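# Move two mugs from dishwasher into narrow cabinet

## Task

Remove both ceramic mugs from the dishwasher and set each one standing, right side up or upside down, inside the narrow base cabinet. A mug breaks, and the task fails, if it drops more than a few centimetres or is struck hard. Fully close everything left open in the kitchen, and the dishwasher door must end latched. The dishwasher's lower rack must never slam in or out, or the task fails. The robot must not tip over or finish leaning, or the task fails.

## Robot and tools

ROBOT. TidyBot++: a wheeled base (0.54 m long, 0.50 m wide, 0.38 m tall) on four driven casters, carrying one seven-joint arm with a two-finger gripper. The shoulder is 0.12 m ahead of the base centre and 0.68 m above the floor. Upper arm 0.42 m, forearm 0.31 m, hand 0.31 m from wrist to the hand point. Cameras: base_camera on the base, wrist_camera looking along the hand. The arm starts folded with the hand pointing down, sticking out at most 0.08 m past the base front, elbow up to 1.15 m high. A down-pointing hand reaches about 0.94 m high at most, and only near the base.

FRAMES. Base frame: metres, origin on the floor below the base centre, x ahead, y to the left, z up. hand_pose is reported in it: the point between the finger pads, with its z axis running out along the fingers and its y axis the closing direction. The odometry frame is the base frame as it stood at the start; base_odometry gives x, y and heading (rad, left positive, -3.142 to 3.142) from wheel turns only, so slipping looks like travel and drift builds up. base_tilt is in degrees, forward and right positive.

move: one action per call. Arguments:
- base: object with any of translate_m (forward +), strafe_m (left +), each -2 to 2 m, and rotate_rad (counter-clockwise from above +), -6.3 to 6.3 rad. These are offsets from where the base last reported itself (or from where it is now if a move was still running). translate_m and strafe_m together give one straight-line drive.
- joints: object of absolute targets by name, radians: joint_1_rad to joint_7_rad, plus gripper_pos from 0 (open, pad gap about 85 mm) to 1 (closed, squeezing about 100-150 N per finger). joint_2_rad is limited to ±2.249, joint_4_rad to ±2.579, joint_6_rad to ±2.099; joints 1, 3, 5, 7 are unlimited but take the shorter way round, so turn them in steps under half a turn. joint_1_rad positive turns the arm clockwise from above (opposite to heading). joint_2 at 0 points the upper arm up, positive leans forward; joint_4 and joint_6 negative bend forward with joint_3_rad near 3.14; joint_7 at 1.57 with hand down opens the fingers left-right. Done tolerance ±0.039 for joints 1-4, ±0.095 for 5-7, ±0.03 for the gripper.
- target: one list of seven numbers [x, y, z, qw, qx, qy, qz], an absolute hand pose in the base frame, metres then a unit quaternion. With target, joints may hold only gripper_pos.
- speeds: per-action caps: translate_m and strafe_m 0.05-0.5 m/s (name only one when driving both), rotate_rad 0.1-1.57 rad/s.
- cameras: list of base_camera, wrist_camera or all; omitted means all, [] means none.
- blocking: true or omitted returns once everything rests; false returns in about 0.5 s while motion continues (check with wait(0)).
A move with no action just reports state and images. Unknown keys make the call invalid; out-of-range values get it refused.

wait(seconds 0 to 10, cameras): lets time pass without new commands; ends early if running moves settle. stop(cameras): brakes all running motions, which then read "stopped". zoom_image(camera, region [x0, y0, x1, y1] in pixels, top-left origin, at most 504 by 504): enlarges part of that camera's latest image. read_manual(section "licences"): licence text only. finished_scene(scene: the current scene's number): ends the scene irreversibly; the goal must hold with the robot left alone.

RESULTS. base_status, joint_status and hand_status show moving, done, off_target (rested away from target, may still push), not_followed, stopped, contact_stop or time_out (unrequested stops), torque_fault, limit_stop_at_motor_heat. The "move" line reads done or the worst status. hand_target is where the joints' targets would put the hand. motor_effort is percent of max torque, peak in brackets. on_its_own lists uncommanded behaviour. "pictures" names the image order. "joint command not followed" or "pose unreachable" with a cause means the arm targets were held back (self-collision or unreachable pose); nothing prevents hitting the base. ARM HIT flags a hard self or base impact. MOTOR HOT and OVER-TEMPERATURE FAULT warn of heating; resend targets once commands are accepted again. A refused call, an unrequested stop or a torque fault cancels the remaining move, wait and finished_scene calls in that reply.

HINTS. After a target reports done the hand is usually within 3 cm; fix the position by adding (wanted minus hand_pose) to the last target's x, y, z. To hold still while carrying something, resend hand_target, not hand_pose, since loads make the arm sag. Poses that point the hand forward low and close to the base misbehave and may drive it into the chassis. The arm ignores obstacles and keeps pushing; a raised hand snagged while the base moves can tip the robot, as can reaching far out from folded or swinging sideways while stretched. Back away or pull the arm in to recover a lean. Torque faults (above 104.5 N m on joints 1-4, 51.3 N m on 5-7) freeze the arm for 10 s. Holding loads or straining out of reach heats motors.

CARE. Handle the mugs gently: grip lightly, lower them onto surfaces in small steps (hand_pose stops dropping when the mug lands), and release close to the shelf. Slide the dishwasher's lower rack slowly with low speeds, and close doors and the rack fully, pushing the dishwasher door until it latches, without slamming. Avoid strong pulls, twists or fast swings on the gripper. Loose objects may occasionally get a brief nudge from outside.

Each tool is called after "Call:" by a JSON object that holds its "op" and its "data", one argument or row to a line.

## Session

Look around.

Call:
{"op": "move", "data": {
  "joints": {"joint_1_rad": 0, "joint_2_rad": -0.311, "joint_3_rad": 3.14, "joint_4_rad": -2.5, "joint_5_rad": 0, "joint_6_rad": 0.3, "joint_7_rad": 1.571, "gripper_pos": 0.3}
}}

Call:
{"op": "move", "data": {
  "base": {"rotate_rad": 1.4}
}}

Call:
{"op": "move", "data": {
  "base": {"rotate_rad": 1.4}
}}

Call:
{"op": "move", "data": {
  "base": {"rotate_rad": 1.4}
}}

Scene clock: 1.80 s.
move: done
base_odometry: x=+0.000 y=+0.000 heading=+0.000
base_tilt: forward=+0.5 right=-0.2
base_status: not commanded
joint_positions: joint_1_rad=-0.014 joint_2_rad=-0.304 joint_3_rad=+3.150 joint_4_rad=-2.495 joint_5_rad=-0.040 joint_6_rad=+0.251 joint_7_rad=+1.571 gripper_pos=+0.300
joint_status: all done
motor_effort: joint_1_rad=-1(2) joint_2_rad=-7(8) joint_3_rad=+1(2) joint_4_rad=+18(18) joint_5_rad=+0(1) joint_6_rad=+7(7) joint_7_rad=+0(1)
hand_pose: x=+0.5393 y=+0.0003 z=+0.7881 quat_wxyz=(-0.010, +0.825, -0.017, +0.565) (m; base frame)
hand_target: x=+0.5421 y=+0.0021 z=+0.8028 quat_wxyz=(+0.000, +0.810, +0.001, +0.586) (m; base frame)
hand_status: not commanded
pictures: base_camera, wrist_camera
Images, in order (width x height): base_camera 644x364, wrist_camera 644x476.

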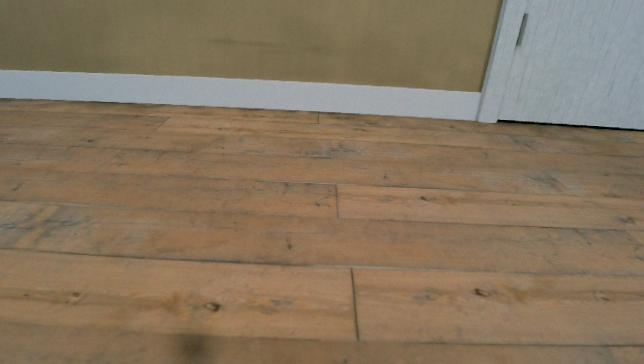

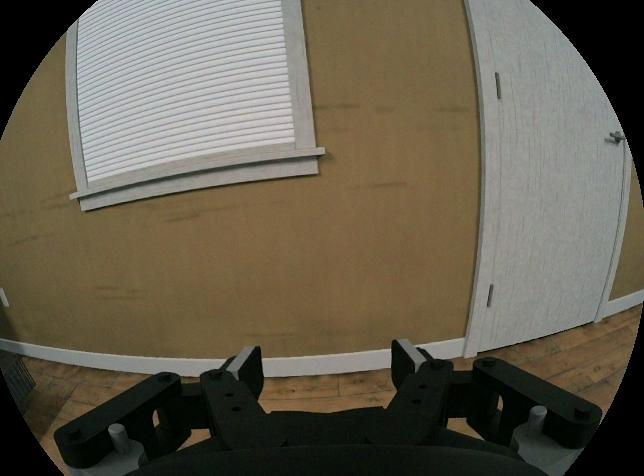

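Scene clock: 4.00 s.
move: done
base_odometry: x=+0.000 y=+0.000 heading=+1.399
base_tilt: forward=+0.4 right=-0.1
base_status: done
joint_positions: joint_1_rad=-0.010 joint_2_rad=-0.304 joint_3_rad=+3.148 joint_4_rad=-2.495 joint_5_rad=-0.040 joint_6_rad=+0.253 joint_7_rad=+1.571 gripper_pos=+0.300
joint_status: not commanded
motor_effort: joint_1_rad=-1(2) joint_2_rad=-8(8) joint_3_rad=+2(3) joint_4_rad=+18(18) joint_5_rad=+0(1) joint_6_rad=+7(8) joint_7_rad=+0(1)
hand_pose: x=+0.5394 y=-0.0006 z=+0.7886 quat_wxyz=(-0.009, +0.824, -0.018, +0.566) (m; base frame)
hand_target: x=+0.5421 y=+0.0021 z=+0.8028 quat_wxyz=(+0.000, +0.810, +0.001, +0.586) (m; base frame)
hand_status: not commanded
pictures: base_camera, wrist_camera
Images, in order (width x height): base_camera 644x364, wrist_camera 644x476.

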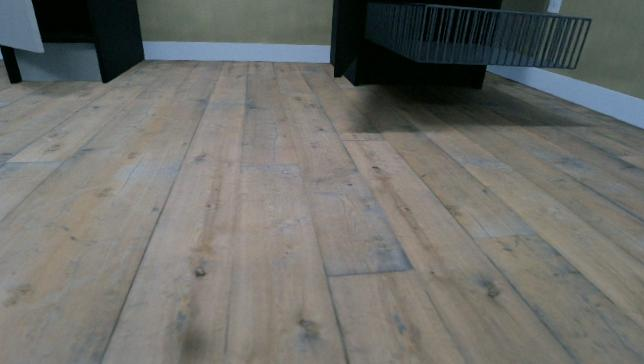

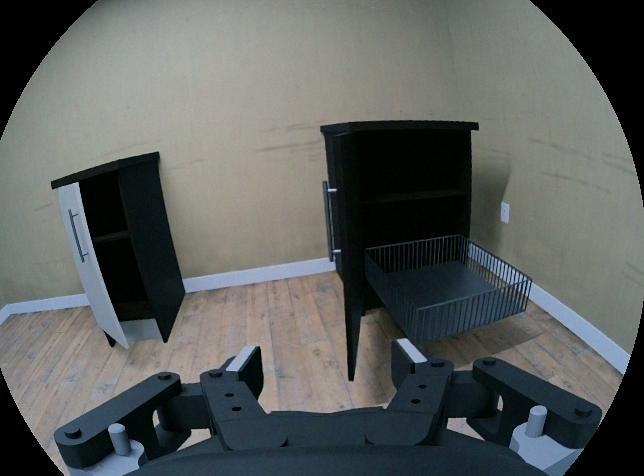

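Scene clock: 6.20 s.
move: done
base_odometry: x=+0.000 y=+0.000 heading=+2.799
base_tilt: forward=+0.5 right=-0.2
base_status: done
joint_positions: joint_1_rad=-0.008 joint_2_rad=-0.304 joint_3_rad=+3.147 joint_4_rad=-2.495 joint_5_rad=-0.040 joint_6_rad=+0.253 joint_7_rad=+1.571 gripper_pos=+0.300
joint_status: not commanded
motor_effort: joint_1_rad=-1(2) joint_2_rad=-7(8) joint_3_rad=+1(3) joint_4_rad=+18(19) joint_5_rad=+1(1) joint_6_rad=+8(8) joint_7_rad=+0(1)
hand_pose: x=+0.5394 y=-0.0008 z=+0.7887 quat_wxyz=(-0.008, +0.824, -0.018, +0.566) (m; base frame)
hand_target: x=+0.5421 y=+0.0021 z=+0.8028 quat_wxyz=(+0.000, +0.810, +0.001, +0.586) (m; base frame)
hand_status: not commanded
pictures: base_camera, wrist_camera
Images, in order (width x height): base_camera 644x364, wrist_camera 644x476.

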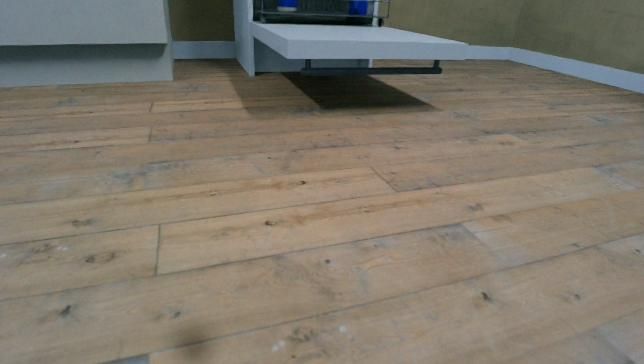

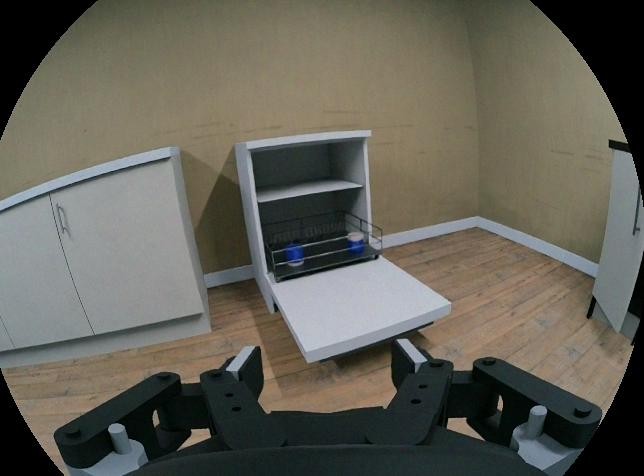

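Scene clock: 8.40 s.
move: done
base_odometry: x=+0.000 y=+0.000 heading=-2.085
base_tilt: forward=+0.4 right=-0.2
base_status: done
joint_positions: joint_1_rad=-0.006 joint_2_rad=-0.304 joint_3_rad=+3.146 joint_4_rad=-2.495 joint_5_rad=-0.040 joint_6_rad=+0.253 joint_7_rad=+1.571 gripper_pos=+0.300
joint_status: not commanded
motor_effort: joint_1_rad=-1(2) joint_2_rad=-7(9) joint_3_rad=+1(3) joint_4_rad=+18(19) joint_5_rad=+0(1) joint_6_rad=+7(8) joint_7_rad=+0(1)
hand_pose: x=+0.5395 y=-0.0008 z=+0.7888 quat_wxyz=(-0.008, +0.824, -0.018, +0.566) (m; base frame)
hand_target: x=+0.5421 y=+0.0021 z=+0.8028 quat_wxyz=(+0.000, +0.810, +0.001, +0.586) (m; base frame)
hand_status: not commanded
pictures: base_camera, wrist_camera
Images, in order (width x height): base_camera 644x364, wrist_camera 644x476.

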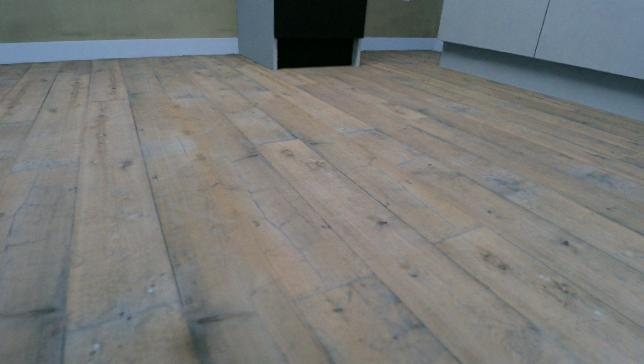

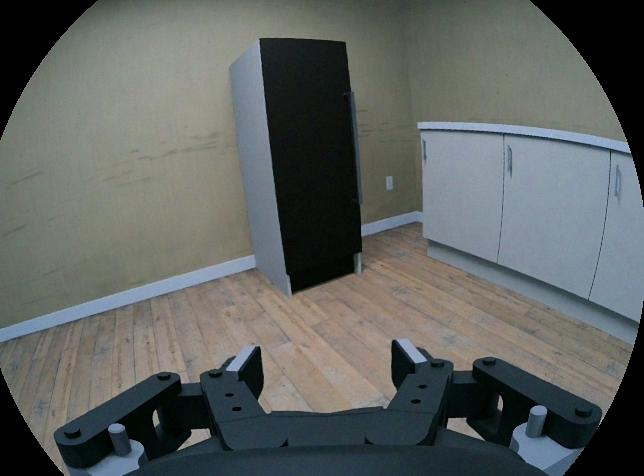

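Call:
{"op": "move", "data": {
  "base": {"rotate_rad": -1.35}
}}

Call:
{"op": "zoom_image", "data": {
  "camera": "wrist_camera",
  "region": [220, 120, 470, 370]
}}

Scene clock: 12.50 s.
move: done
base_odometry: x=+0.000 y=+0.000 heading=+2.849
base_tilt: forward=+0.5 right=-0.3
base_status: done
joint_positions: joint_1_rad=-0.004 joint_2_rad=-0.304 joint_3_rad=+3.144 joint_4_rad=-2.495 joint_5_rad=-0.040 joint_6_rad=+0.254 joint_7_rad=+1.571 gripper_pos=+0.300
joint_status: not commanded
motor_effort: joint_1_rad=-1(2) joint_2_rad=-8(8) joint_3_rad=+1(3) joint_4_rad=+18(18) joint_5_rad=+0(1) joint_6_rad=+7(8) joint_7_rad=+0(1)
hand_pose: x=+0.5395 y=-0.0010 z=+0.7888 quat_wxyz=(-0.008, +0.824, -0.018, +0.566) (m; base frame)
hand_target: x=+0.5421 y=+0.0021 z=+0.8028 quat_wxyz=(+0.000, +0.810, +0.001, +0.586) (m; base frame)
hand_status: not commanded
pictures: base_camera, wrist_camera
Images, in order (width x height): base_camera 644x364, wrist_camera 644x476.

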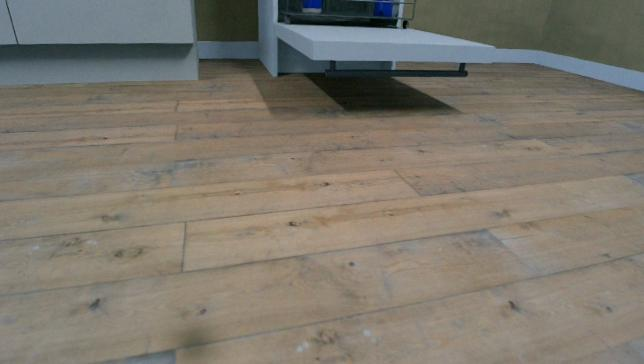

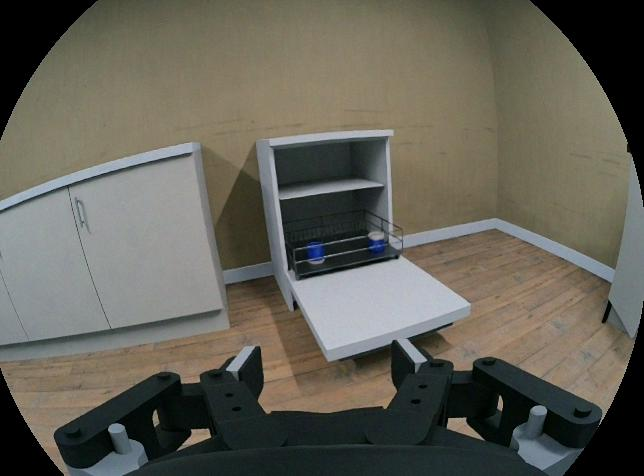

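Scaled by 2.016.

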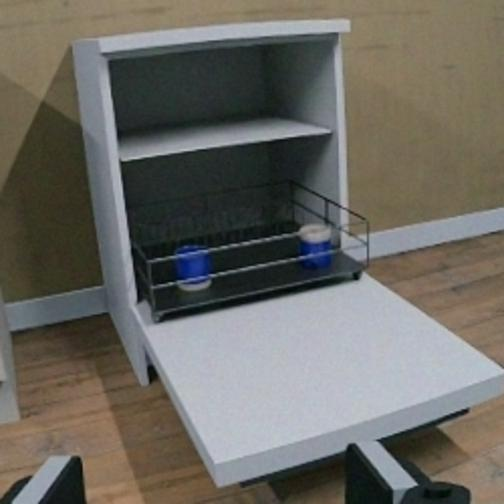

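Call:
{"op": "move", "data": {
  "base": {"translate_m": 0.62, "strafe_m": -0.5, "rotate_rad": 0.33}
}}

Call:
{"op": "zoom_image", "data": {
  "camera": "wrist_camera",
  "region": [170, 120, 520, 420]
}}

Scene clock: 26.43 s.
move: done
base_odometry: x=-0.450 y=+0.658 heading=-3.104
base_tilt: forward=+0.5 right=-0.2
base_status: done
joint_positions: joint_1_rad=-0.004 joint_2_rad=-0.305 joint_3_rad=+3.143 joint_4_rad=-2.495 joint_5_rad=-0.040 joint_6_rad=+0.254 joint_7_rad=+1.571 gripper_pos=+0.300
joint_status: not commanded
motor_effort: joint_1_rad=-1(2) joint_2_rad=-8(10) joint_3_rad=+1(4) joint_4_rad=+18(19) joint_5_rad=+0(1) joint_6_rad=+7(8) joint_7_rad=+0(1)
hand_pose: x=+0.5394 y=-0.0004 z=+0.7896 quat_wxyz=(-0.008, +0.823, -0.017, +0.567) (m; base frame)
hand_target: x=+0.5421 y=+0.0021 z=+0.8028 quat_wxyz=(+0.000, +0.810, +0.001, +0.586) (m; base frame)
hand_status: not commanded
pictures: base_camera, wrist_camera
Images, in order (width x height): base_camera 644x364, wrist_camera 644x476.

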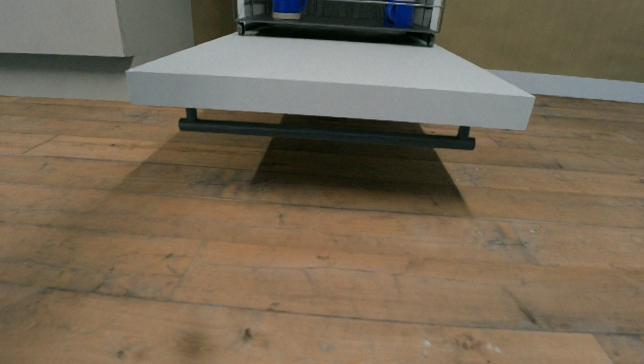

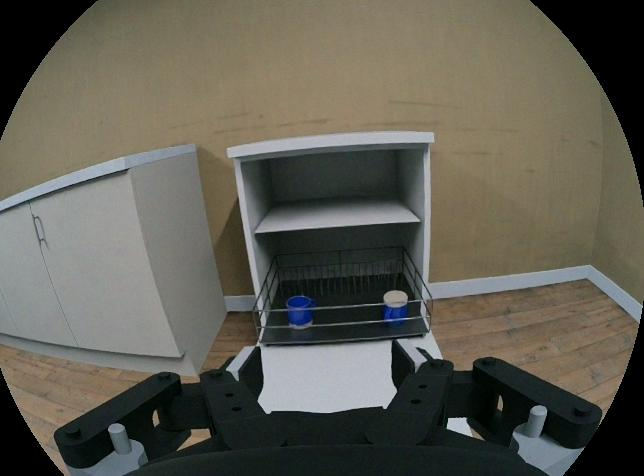

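Scaled by 1.440.

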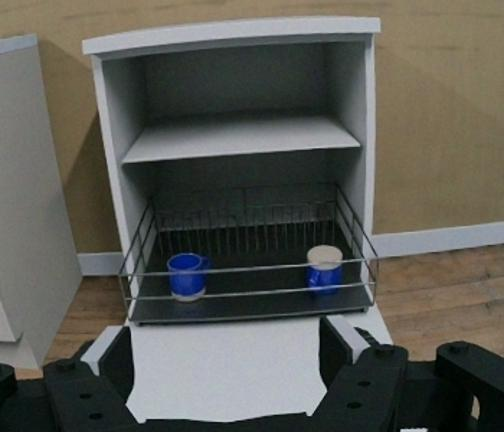

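Call:
{"op": "zoom_image", "data": {
  "camera": "wrist_camera",
  "region": [270, 270, 430, 350]
}}

Scaled by 3.150.

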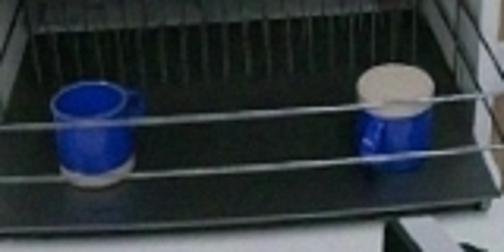

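Call:
{"op": "move", "data": {
  "joints": {"joint_1_rad": 0, "joint_2_rad": 0.886, "joint_3_rad": 3.1416, "joint_4_rad": -1.582, "joint_5_rad": 0.03, "joint_6_rad": 0.112, "joint_7_rad": 1.571, "gripper_pos": 0},
  "cameras": []
}}

Call:
{"op": "move", "data": {
  "base": {"translate_m": 0.36},
  "speeds": {"translate_m": 0.25}
}}

Scene clock: 40.50 s.
move: done
base_odometry: x=-0.450 y=+0.658 heading=-3.104
base_tilt: forward=+0.5 right=-0.2
base_status: not commanded
joint_positions: joint_1_rad=-0.004 joint_2_rad=+0.870 joint_3_rad=+3.143 joint_4_rad=-1.590 joint_5_rad=-0.040 joint_6_rad=+0.163 joint_7_rad=+1.571 gripper_pos=+0.000
joint_status: all done
motor_effort: joint_1_rad=-1(2) joint_2_rad=-43(45) joint_3_rad=+1(2) joint_4_rad=+13(19) joint_5_rad=+0(1) joint_6_rad=+6(8) joint_7_rad=+0(1)
hand_pose: x=+0.8716 y=+0.0020 z=+0.5027 quat_wxyz=(-0.006, +0.912, -0.017, +0.410) (m; base frame)
hand_target: x=+0.8611 y=+0.0024 z=+0.4822 quat_wxyz=(+0.004, +0.924, +0.014, +0.383) (m; base frame)
hand_status: not commanded
pictures: none
No camera images: "cameras" was empty.

Scene clock: 42.80 s.
move: done
base_odometry: x=-0.810 y=+0.644 heading=-3.104
base_tilt: forward=+0.5 right=-0.2
base_status: done
joint_positions: joint_1_rad=-0.004 joint_2_rad=+0.870 joint_3_rad=+3.143 joint_4_rad=-1.583 joint_5_rad=-0.040 joint_6_rad=+0.159 joint_7_rad=+1.571 gripper_pos=+0.000
joint_status: not commanded
motor_effort: joint_1_rad=-1(2) joint_2_rad=-43(45) joint_3_rad=+0(1) joint_4_rad=+14(15) joint_5_rad=+0(1) joint_6_rad=+5(6) joint_7_rad=+0(1)
hand_pose: x=+0.8738 y=+0.0019 z=+0.5043 quat_wxyz=(-0.006, +0.911, -0.017, +0.411) (m; base frame)
hand_target: x=+0.8611 y=+0.0024 z=+0.4822 quat_wxyz=(+0.004, +0.924, +0.014, +0.383) (m; base frame)
hand_status: not commanded
pictures: base_camera, wrist_camera
Images, in order (width x height): base_camera 644x364, wrist_camera 644x476.

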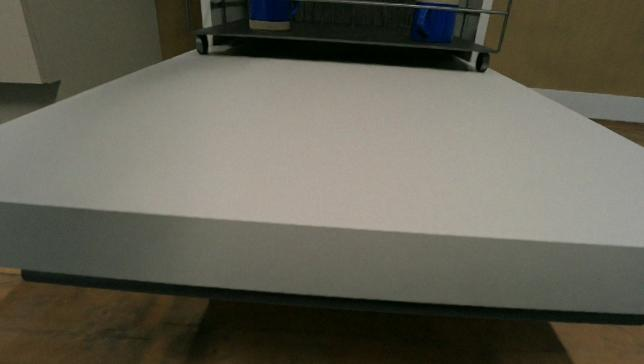

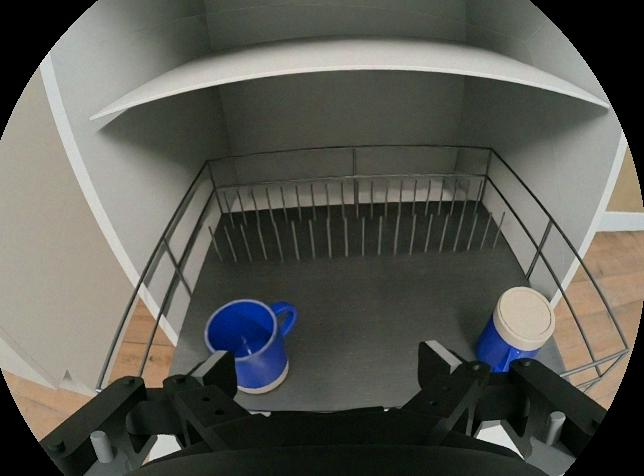

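Call:
{"op": "move", "data": {
  "base": {"translate_m": 0.06, "strafe_m": 0.074},
  "speeds": {"translate_m": 0.2},
  "joints": {"joint_1_rad": 0, "joint_2_rad": 1.185, "joint_4_rad": -0.909, "joint_6_rad": -0.472, "joint_5_rad": 0.06}
}}

Scene clock: 64.20 s.
move: done
base_odometry: x=-0.867 y=+0.568 heading=-3.104
base_tilt: forward=+0.5 right=-0.2
base_status: done
joint_positions: joint_1_rad=-0.004 joint_2_rad=+1.162 joint_3_rad=+3.143 joint_4_rad=-0.915 joint_5_rad=-0.012 joint_6_rad=-0.421 joint_7_rad=+1.571 gripper_pos=+0.000
joint_status: all done
motor_effort: joint_1_rad=-1(5) joint_2_rad=-52(53) joint_3_rad=+0(2) joint_4_rad=+17(18) joint_5_rad=+1(1) joint_6_rad=+4(7) joint_7_rad=+0(1)
hand_pose: x=+0.9670 y=+0.0054 z=+0.4479 quat_wxyz=(-0.004, +0.949, -0.002, +0.317) (m; base frame)
hand_target: x=+0.9507 y=-0.0071 z=+0.4222 quat_wxyz=(+0.021, +0.958, +0.022, +0.284) (m; base frame)
hand_status: not commanded
pictures: base_camera, wrist_camera
Images, in order (width x height): base_camera 644x364, wrist_camera 644x476.

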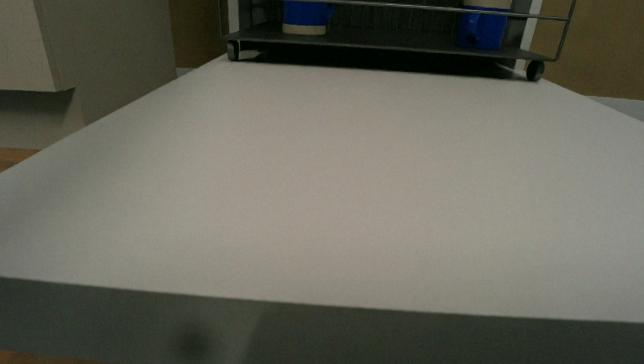

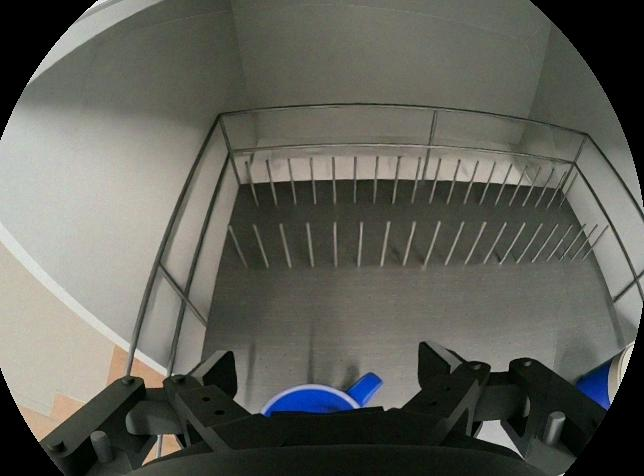

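Call:
{"op": "move", "data": {
  "base": {"strafe_m": 0.01},
  "joints": {"joint_2_rad": 1.328, "joint_4_rad": -0.954, "joint_6_rad": -0.283}
}}

Scene clock: 72.80 s.
move: done
base_odometry: x=-0.867 y=+0.558 heading=-3.104
base_tilt: forward=+0.5 right=-0.2
base_status: done
joint_positions: joint_1_rad=-0.005 joint_2_rad=+1.312 joint_3_rad=+3.140 joint_4_rad=-0.937 joint_5_rad=-0.008 joint_6_rad=-0.305 joint_7_rad=+1.571 gripper_pos=+0.000
joint_status: all done
motor_effort: joint_1_rad=+0(4) joint_2_rad=-51(56) joint_3_rad=+1(7) joint_4_rad=+15(17) joint_5_rad=+0(5) joint_6_rad=+3(6) joint_7_rad=+0(3)
hand_pose: x=+0.9430 y=+0.0070 z=+0.3333 quat_wxyz=(-0.004, +0.957, -0.001, +0.289) (m; base frame)
hand_target: x=+0.9354 y=-0.0039 z=+0.3169 quat_wxyz=(+0.016, +0.958, +0.025, +0.284) (m; base frame)
hand_status: not commanded
pictures: base_camera, wrist_camera
Images, in order (width x height): base_camera 644x364, wrist_camera 644x476.

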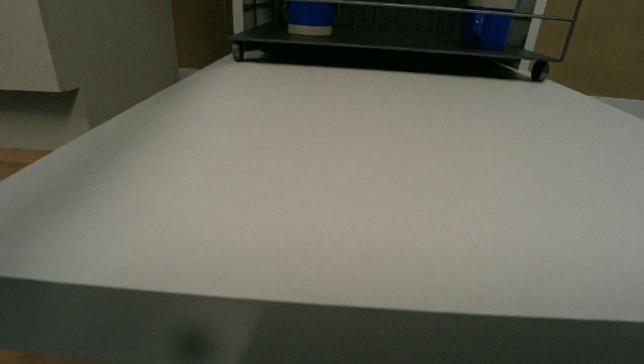

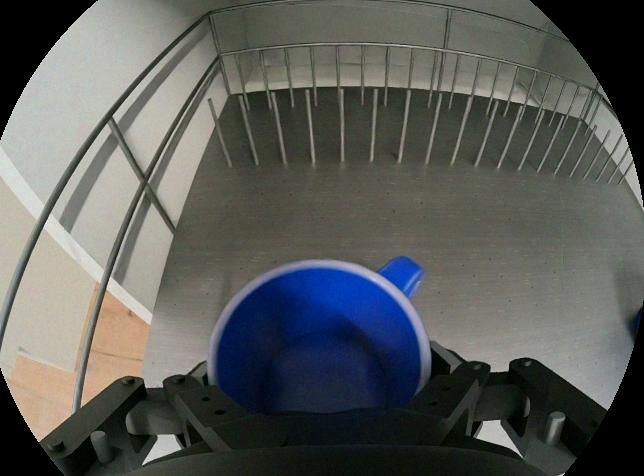

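Call:
{"op": "move", "data": {
  "base": {"translate_m": 0.008},
  "joints": {"gripper_pos": 0.5}
}}

Scene clock: 77.27 s.
move: off_target
base_odometry: x=-0.875 y=+0.558 heading=-3.104
base_tilt: forward=+0.5 right=-0.3
base_status: done
joint_positions: joint_1_rad=-0.005 joint_2_rad=+1.311 joint_3_rad=+3.141 joint_4_rad=-0.938 joint_5_rad=-0.006 joint_6_rad=-0.305 joint_7_rad=+1.571 gripper_pos=+0.099
joint_status: gripper_pos off_target (ended at +0.099, target +0.500)
motor_effort: joint_1_rad=+0(3) joint_2_rad=-50(54) joint_3_rad=+0(2) joint_4_rad=+14(17) joint_5_rad=+0(1) joint_6_rad=+4(5) joint_7_rad=+0(1)
hand_pose: x=+0.9429 y=+0.0063 z=+0.3337 quat_wxyz=(-0.003, +0.957, +0.000, +0.289) (m; base frame)
hand_target: x=+0.9354 y=-0.0039 z=+0.3169 quat_wxyz=(+0.016, +0.958, +0.025, +0.284) (m; base frame)
hand_status: not commanded
pictures: base_camera, wrist_camera
Images, in order (width x height): base_camera 644x364, wrist_camera 644x476.

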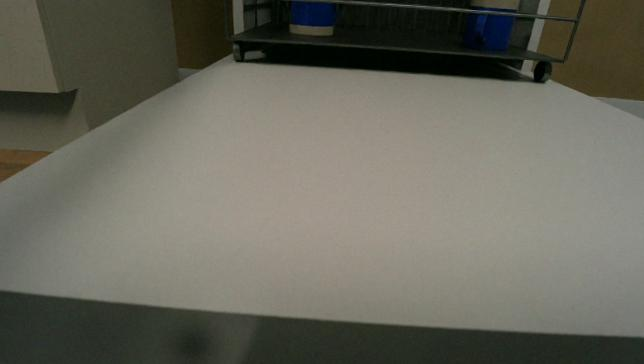

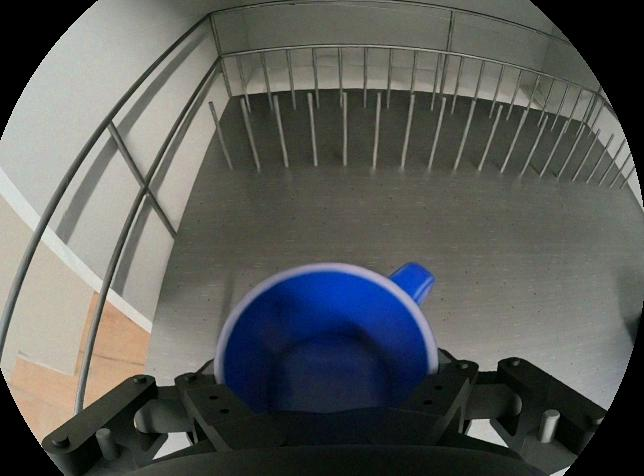

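Call:
{"op": "move", "data": {
  "joints": {"joint_2_rad": 1.155, "joint_4_rad": -1.157, "joint_6_rad": -0.132}
}}

Scene clock: 89.47 s.
move: off_target
base_odometry: x=-0.875 y=+0.558 heading=-3.104
base_tilt: forward=+0.5 right=-0.2
base_status: not commanded
joint_positions: joint_1_rad=-0.005 joint_2_rad=+1.194 joint_3_rad=+3.141 joint_4_rad=-1.149 joint_5_rad=-0.006 joint_6_rad=-0.192 joint_7_rad=+1.571 gripper_pos=+0.099
joint_status: joint_2_rad off_target (ended at +1.194, target +1.155); the others done
motor_effort: joint_1_rad=-1(2) joint_2_rad=-54(56) joint_3_rad=+0(1) joint_4_rad=+16(18) joint_5_rad=+0(1) joint_6_rad=+5(6) joint_7_rad=+0(1)
hand_pose: x=+0.9128 y=+0.0060 z=+0.3614 quat_wxyz=(-0.003, +0.954, +0.000, +0.299) (m; base frame)
hand_target: x=+0.9358 y=-0.0011 z=+0.4010 quat_wxyz=(+0.014, +0.939, +0.027, +0.342) (m; base frame)
hand_status: not commanded
pictures: base_camera, wrist_camera
Images, in order (width x height): base_camera 644x364, wrist_camera 644x476.

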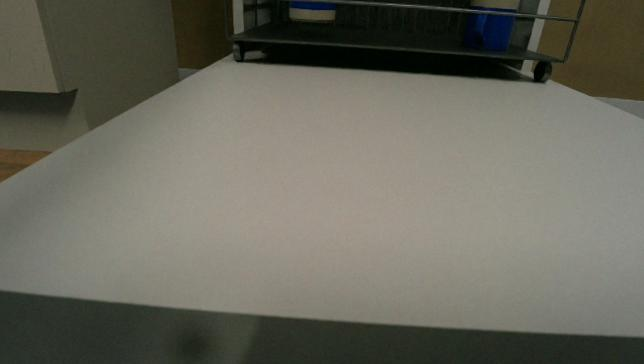

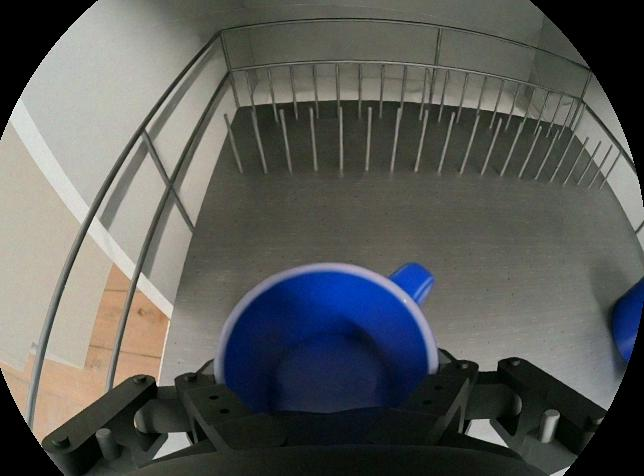

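Call:
{"op": "move", "data": {
  "joints": {"joint_2_rad": 1.11, "joint_4_rad": -1.165, "joint_6_rad": -0.09}
}}

Scene clock: 94.57 s.
move: done
base_odometry: x=-0.875 y=+0.558 heading=-3.104
base_tilt: forward=+0.5 right=-0.2
base_status: not commanded
joint_positions: joint_1_rad=-0.005 joint_2_rad=+1.143 joint_3_rad=+3.141 joint_4_rad=-1.161 joint_5_rad=-0.006 joint_6_rad=-0.149 joint_7_rad=+1.571 gripper_pos=+0.099
joint_status: all done
motor_effort: joint_1_rad=-1(1) joint_2_rad=-54(57) joint_3_rad=+0(0) joint_4_rad=+17(19) joint_5_rad=+0(1) joint_6_rad=+6(7) joint_7_rad=+0(1)
hand_pose: x=+0.9334 y=+0.0060 z=+0.4059 quat_wxyz=(-0.003, +0.941, +0.000, +0.338) (m; base frame)
hand_target: x=+0.9537 y=-0.0003 z=+0.4434 quat_wxyz=(+0.014, +0.925, +0.027, +0.378) (m; base frame)
hand_status: not commanded
pictures: base_camera, wrist_camera
Images, in order (width x height): base_camera 644x364, wrist_camera 644x476.

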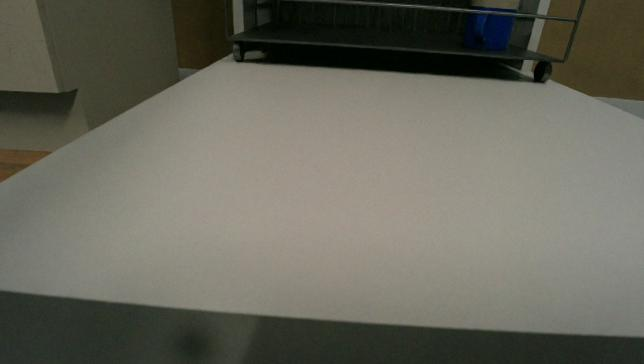

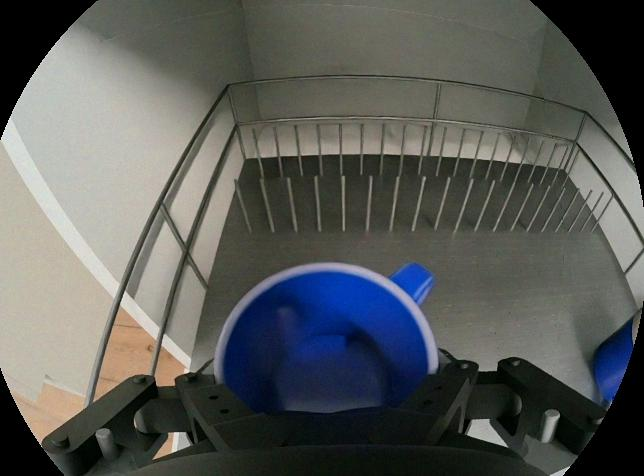

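Call:
{"op": "move", "data": {
  "joints": {"joint_2_rad": 0.99, "joint_4_rad": -1.36, "joint_6_rad": 0.08}
}}

Call:
{"op": "move", "data": {
  "joints": {"joint_2_rad": 0.87, "joint_4_rad": -1.56, "joint_6_rad": 0.24}
}}

Scene clock: 97.73 s.
move: done
base_odometry: x=-0.875 y=+0.558 heading=-3.104
base_tilt: forward=+0.6 right=-0.1
base_status: not commanded
joint_positions: joint_1_rad=-0.005 joint_2_rad=+1.027 joint_3_rad=+3.141 joint_4_rad=-1.351 joint_5_rad=-0.006 joint_6_rad=+0.018 joint_7_rad=+1.571 gripper_pos=+0.099
joint_status: all done
motor_effort: joint_1_rad=-1(1) joint_2_rad=-51(55) joint_3_rad=+0(1) joint_4_rad=+17(18) joint_5_rad=+0(1) joint_6_rad=+7(8) joint_7_rad=+0(0)
hand_pose: x=+0.9156 y=+0.0056 z=+0.4516 quat_wxyz=(-0.002, +0.925, -0.001, +0.381) (m; base frame)
hand_target: x=+0.9326 y=+0.0028 z=+0.4914 quat_wxyz=(+0.010, +0.906, +0.028, +0.422) (m; base frame)
hand_status: not commanded
pictures: base_camera, wrist_camera
Images, in order (width x height): base_camera 644x364, wrist_camera 644x476.

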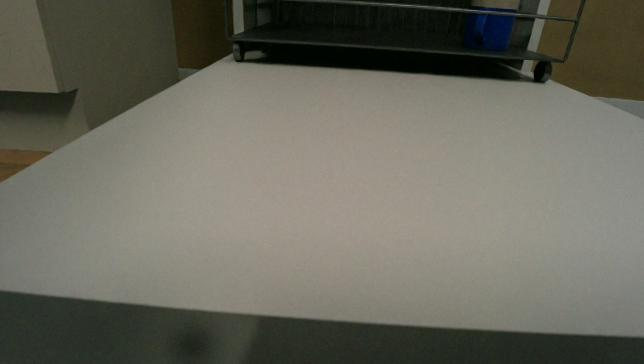

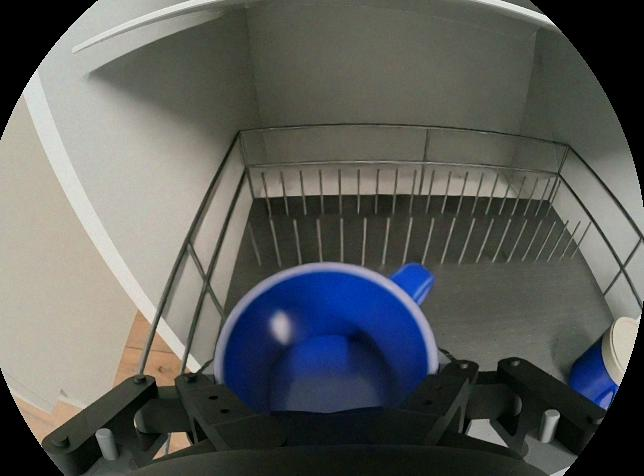

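Scene clock: 99.20 s.
move: done
base_odometry: x=-0.875 y=+0.558 heading=-3.104
base_tilt: forward=+0.6 right=-0.2
base_status: not commanded
joint_positions: joint_1_rad=-0.005 joint_2_rad=+0.907 joint_3_rad=+3.141 joint_4_rad=-1.551 joint_5_rad=-0.006 joint_6_rad=+0.176 joint_7_rad=+1.571 gripper_pos=+0.099
joint_status: all done
motor_effort: joint_1_rad=-1(1) joint_2_rad=-48(52) joint_3_rad=+0(1) joint_4_rad=+16(18) joint_5_rad=+0(1) joint_6_rad=+7(8) joint_7_rad=+0(1)
hand_pose: x=+0.8847 y=+0.0052 z=+0.4942 quat_wxyz=(-0.002, +0.909, -0.001, +0.417) (m; base frame)
hand_target: x=+0.8993 y=+0.0058 z=+0.5343 quat_wxyz=(+0.007, +0.889, +0.029, +0.458) (m; base frame)
hand_status: not commanded
pictures: base_camera, wrist_camera
Images, in order (width x height): base_camera 644x364, wrist_camera 644x476.

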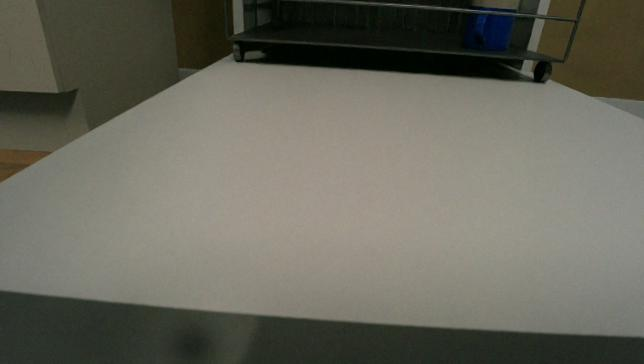

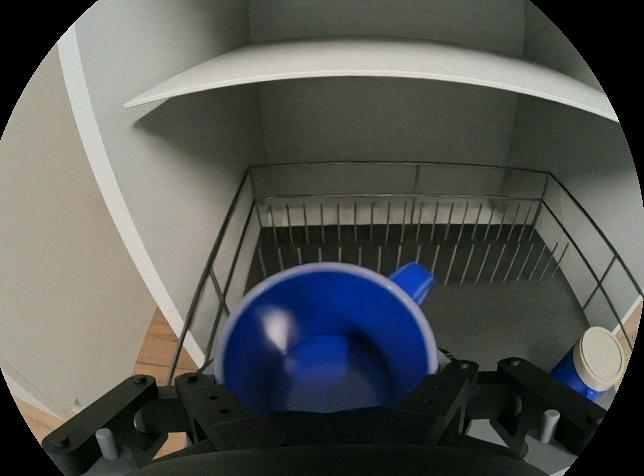

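Call:
{"op": "move", "data": {
  "base": {"translate_m": -0.45},
  "speeds": {"translate_m": 0.3},
  "cameras": []
}}

Call:
{"op": "move", "data": {
  "joints": {"joint_2_rad": 0.5, "joint_4_rad": -2.0, "joint_6_rad": 0.15},
  "cameras": []
}}

Call:
{"op": "move", "data": {
  "joints": {"joint_2_rad": 0.26, "joint_4_rad": -2.22, "joint_6_rad": 0.037},
  "base": {"rotate_rad": -1.3},
  "speeds": {"rotate_rad": 0.7}
}}

Scene clock: 106.73 s.
move: done
base_odometry: x=-0.425 y=+0.574 heading=-3.104
base_tilt: forward=+0.5 right=-0.2
base_status: done
joint_positions: joint_1_rad=-0.003 joint_2_rad=+0.906 joint_3_rad=+3.141 joint_4_rad=-1.558 joint_5_rad=-0.006 joint_6_rad=+0.182 joint_7_rad=+1.571 gripper_pos=+0.099
joint_status: not commanded
motor_effort: joint_1_rad=-1(2) joint_2_rad=-47(50) joint_3_rad=+0(2) joint_4_rad=+16(17) joint_5_rad=+1(1) joint_6_rad=+7(8) joint_7_rad=+1(1)
hand_pose: x=+0.8833 y=+0.0040 z=+0.4935 quat_wxyz=(-0.002, +0.909, -0.001, +0.417) (m; base frame)
hand_target: x=+0.8993 y=+0.0058 z=+0.5343 quat_wxyz=(+0.007, +0.889, +0.029, +0.458) (m; base frame)
hand_status: not commanded
pictures: none
No camera images: "cameras" was empty.

Scene clock: 108.37 s.
move: done
base_odometry: x=-0.425 y=+0.574 heading=-3.104
base_tilt: forward=+0.5 right=-0.2
base_status: not commanded
joint_positions: joint_1_rad=-0.003 joint_2_rad=+0.534 joint_3_rad=+3.141 joint_4_rad=-1.991 joint_5_rad=-0.006 joint_6_rad=+0.182 joint_7_rad=+1.571 gripper_pos=+0.099
joint_status: all done
motor_effort: joint_1_rad=-1(2) joint_2_rad=-36(49) joint_3_rad=+1(1) joint_4_rad=+15(17) joint_5_rad=+0(1) joint_6_rad=+7(9) joint_7_rad=+0(1)
hand_pose: x=+0.7379 y=+0.0035 z=+0.5702 quat_wxyz=(-0.002, +0.921, -0.001, +0.389) (m; base frame)
hand_target: x=+0.7303 y=+0.0041 z=+0.5804 quat_wxyz=(+0.007, +0.922, +0.029, +0.385) (m; base frame)
hand_status: not commanded
pictures: none
No camera images: "cameras" was empty.

Scene clock: 110.97 s.
move: done
base_odometry: x=-0.425 y=+0.574 heading=+1.880
base_tilt: forward=+0.5 right=-0.2
base_status: done
joint_positions: joint_1_rad=+0.004 joint_2_rad=+0.291 joint_3_rad=+3.140 joint_4_rad=-2.209 joint_5_rad=-0.006 joint_6_rad=+0.075 joint_7_rad=+1.571 gripper_pos=+0.099
joint_status: all done
motor_effort: joint_1_rad=-1(4) joint_2_rad=-27(37) joint_3_rad=+1(4) joint_4_rad=+15(16) joint_5_rad=+0(1) joint_6_rad=+7(8) joint_7_rad=+0(1)
hand_pose: x=+0.6322 y=+0.0001 z=+0.5981 quat_wxyz=(-0.001, +0.937, -0.004, +0.351) (m; base frame)
hand_target: x=+0.6205 y=+0.0020 z=+0.6020 quat_wxyz=(+0.009, +0.939, +0.029, +0.342) (m; base frame)
hand_status: not commanded
pictures: base_camera, wrist_camera
Images, in order (width x height): base_camera 644x364, wrist_camera 644x476.

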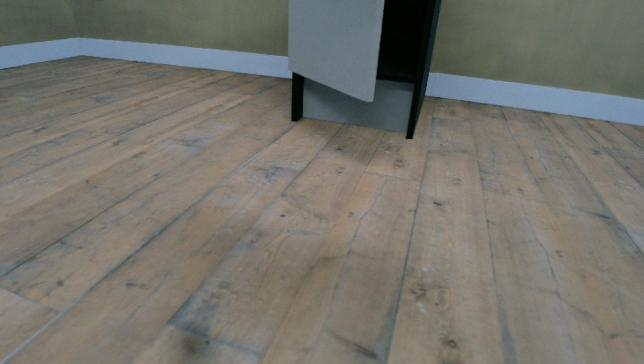

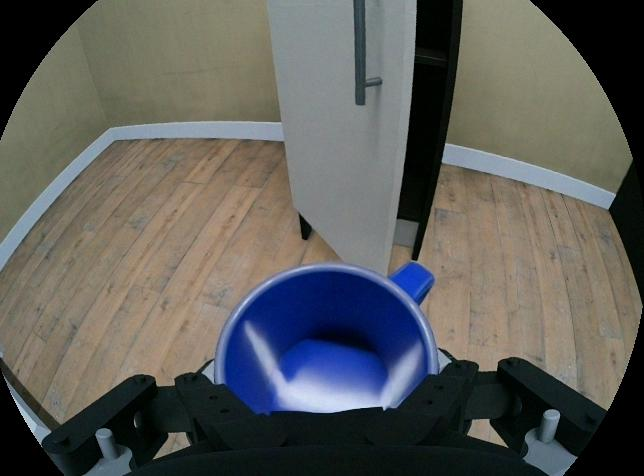

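Call:
{"op": "move", "data": {
  "base": {"translate_m": 0.27, "strafe_m": 0.06, "rotate_rad": -0.424},
  "speeds": {"translate_m": 0.3, "rotate_rad": 0.6}
}}

Scene clock: 128.77 s.
move: done
base_odometry: x=-0.564 y=+0.813 heading=+1.455
base_tilt: forward=+0.5 right=-0.2
base_status: done
joint_positions: joint_1_rad=+0.002 joint_2_rad=+0.288 joint_3_rad=+3.141 joint_4_rad=-2.216 joint_5_rad=-0.006 joint_6_rad=+0.071 joint_7_rad=+1.571 gripper_pos=+0.099
joint_status: not commanded
motor_effort: joint_1_rad=-1(4) joint_2_rad=-27(28) joint_3_rad=+1(3) joint_4_rad=+14(16) joint_5_rad=+0(1) joint_6_rad=+6(7) joint_7_rad=+1(1)
hand_pose: x=+0.6281 y=+0.0008 z=+0.5960 quat_wxyz=(-0.001, +0.938, -0.003, +0.347) (m; base frame)
hand_target: x=+0.6205 y=+0.0020 z=+0.6020 quat_wxyz=(+0.009, +0.939, +0.029, +0.342) (m; base frame)
hand_status: not commanded
pictures: base_camera, wrist_camera
Images, in order (width x height): base_camera 644x364, wrist_camera 644x476.

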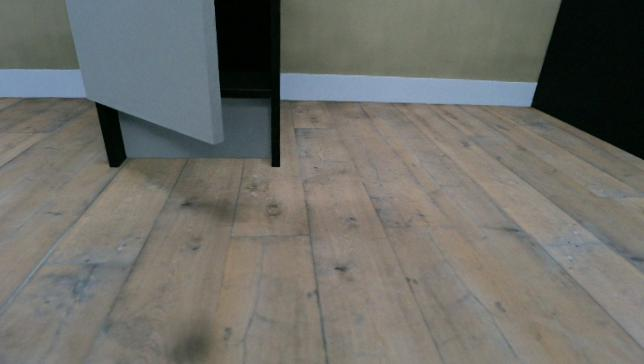

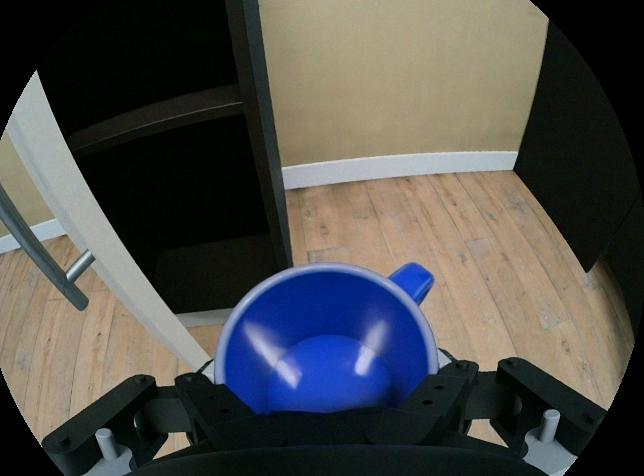

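Call:
{"op": "move", "data": {
  "base": {"translate_m": 0.24},
  "speeds": {"translate_m": 0.2}
}}

Call:
{"op": "move", "data": {
  "base": {"strafe_m": 0.14},
  "speeds": {"strafe_m": 0.1}
}}

Scene clock: 136.17 s.
move: done
base_odometry: x=-0.537 y=+1.052 heading=+1.455
base_tilt: forward=+0.5 right=-0.2
base_status: done
joint_positions: joint_1_rad=+0.002 joint_2_rad=+0.287 joint_3_rad=+3.141 joint_4_rad=-2.218 joint_5_rad=-0.006 joint_6_rad=+0.069 joint_7_rad=+1.571 gripper_pos=+0.099
joint_status: not commanded
motor_effort: joint_1_rad=-1(3) joint_2_rad=-27(29) joint_3_rad=+1(2) joint_4_rad=+14(16) joint_5_rad=+0(1) joint_6_rad=+6(7) joint_7_rad=+0(1)
hand_pose: x=+0.6268 y=+0.0008 z=+0.5956 quat_wxyz=(-0.001, +0.938, -0.003, +0.346) (m; base frame)
hand_target: x=+0.6205 y=+0.0020 z=+0.6020 quat_wxyz=(+0.009, +0.939, +0.029, +0.342) (m; base frame)
hand_status: not commanded
pictures: base_camera, wrist_camera
Images, in order (width x height): base_camera 644x364, wrist_camera 644x476.

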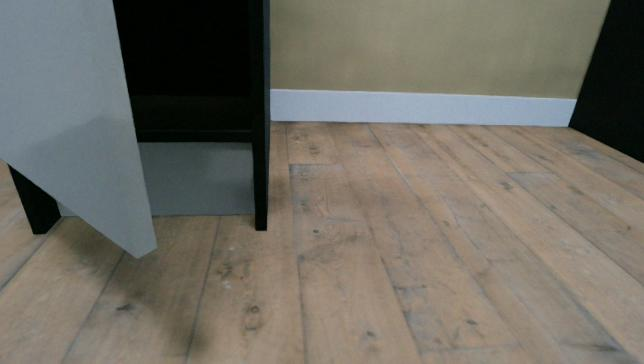

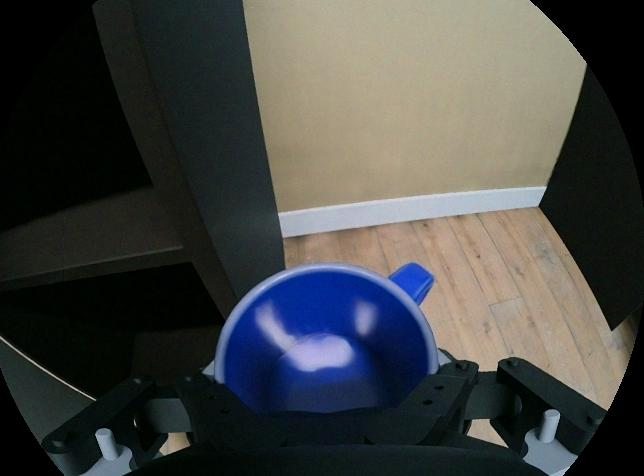

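Scene clock: 138.07 s.
move: done
base_odometry: x=-0.675 y=+1.068 heading=+1.455
base_tilt: forward=+0.5 right=-0.2
base_status: done
joint_positions: joint_1_rad=+0.096 joint_2_rad=+0.259 joint_3_rad=+3.214 joint_4_rad=-2.259 joint_5_rad=-0.006 joint_6_rad=+0.068 joint_7_rad=+1.571 gripper_pos=+0.099
joint_status: not commanded
motor_effort: joint_1_rad=-20(22) joint_2_rad=-19(27) joint_3_rad=-14(17) joint_4_rad=+23(24) joint_5_rad=+0(1) joint_6_rad=+6(8) joint_7_rad=+0(1)
hand_pose: x=+0.6032 y=-0.0815 z=+0.5938 quat_wxyz=(+0.036, +0.937, -0.078, +0.338) (m; base frame)
hand_target: x=+0.6205 y=+0.0020 z=+0.6020 quat_wxyz=(+0.009, +0.939, +0.029, +0.342) (m; base frame)
hand_status: not commanded
pictures: base_camera, wrist_camera
Images, in order (width x height): base_camera 644x364, wrist_camera 644x476.

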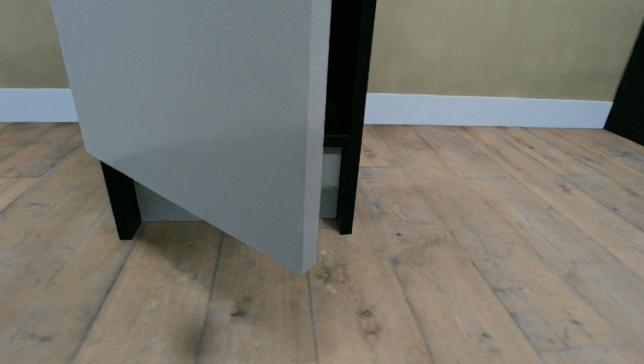

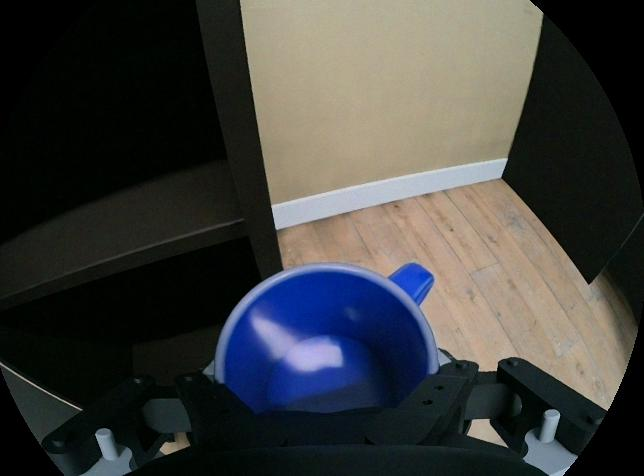

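Call:
{"op": "move", "data": {
  "base": {"strafe_m": 0.06, "translate_m": -0.02},
  "speeds": {"strafe_m": 0.1}
}}

Scene clock: 141.70 s.
move: done
base_odometry: x=-0.737 y=+1.056 heading=+1.455
base_tilt: forward=+0.5 right=-0.1
base_status: done
joint_positions: joint_1_rad=+0.149 joint_2_rad=+0.235 joint_3_rad=+3.258 joint_4_rad=-2.295 joint_5_rad=-0.006 joint_6_rad=+0.068 joint_7_rad=+1.571 gripper_pos=+0.099
joint_status: not commanded
motor_effort: joint_1_rad=-31(33) joint_2_rad=-14(22) joint_3_rad=-23(25) joint_4_rad=+29(31) joint_5_rad=+0(1) joint_6_rad=+7(7) joint_7_rad=+0(1)
hand_pose: x=+0.5782 y=-0.1241 z=+0.5920 quat_wxyz=(+0.055, +0.935, -0.121, +0.330) (m; base frame)
hand_target: x=+0.6205 y=+0.0020 z=+0.6020 quat_wxyz=(+0.009, +0.939, +0.029, +0.342) (m; base frame)
hand_status: not commanded
pictures: base_camera, wrist_camera
Images, in order (width x height): base_camera 644x364, wrist_camera 644x476.

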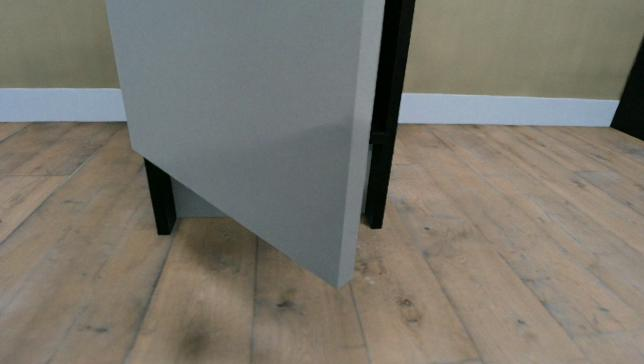

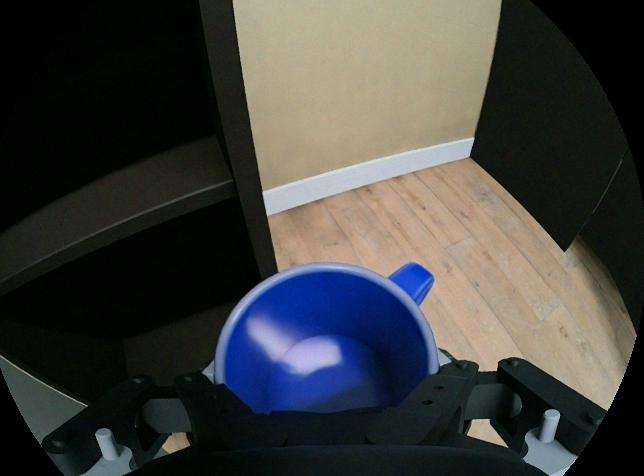

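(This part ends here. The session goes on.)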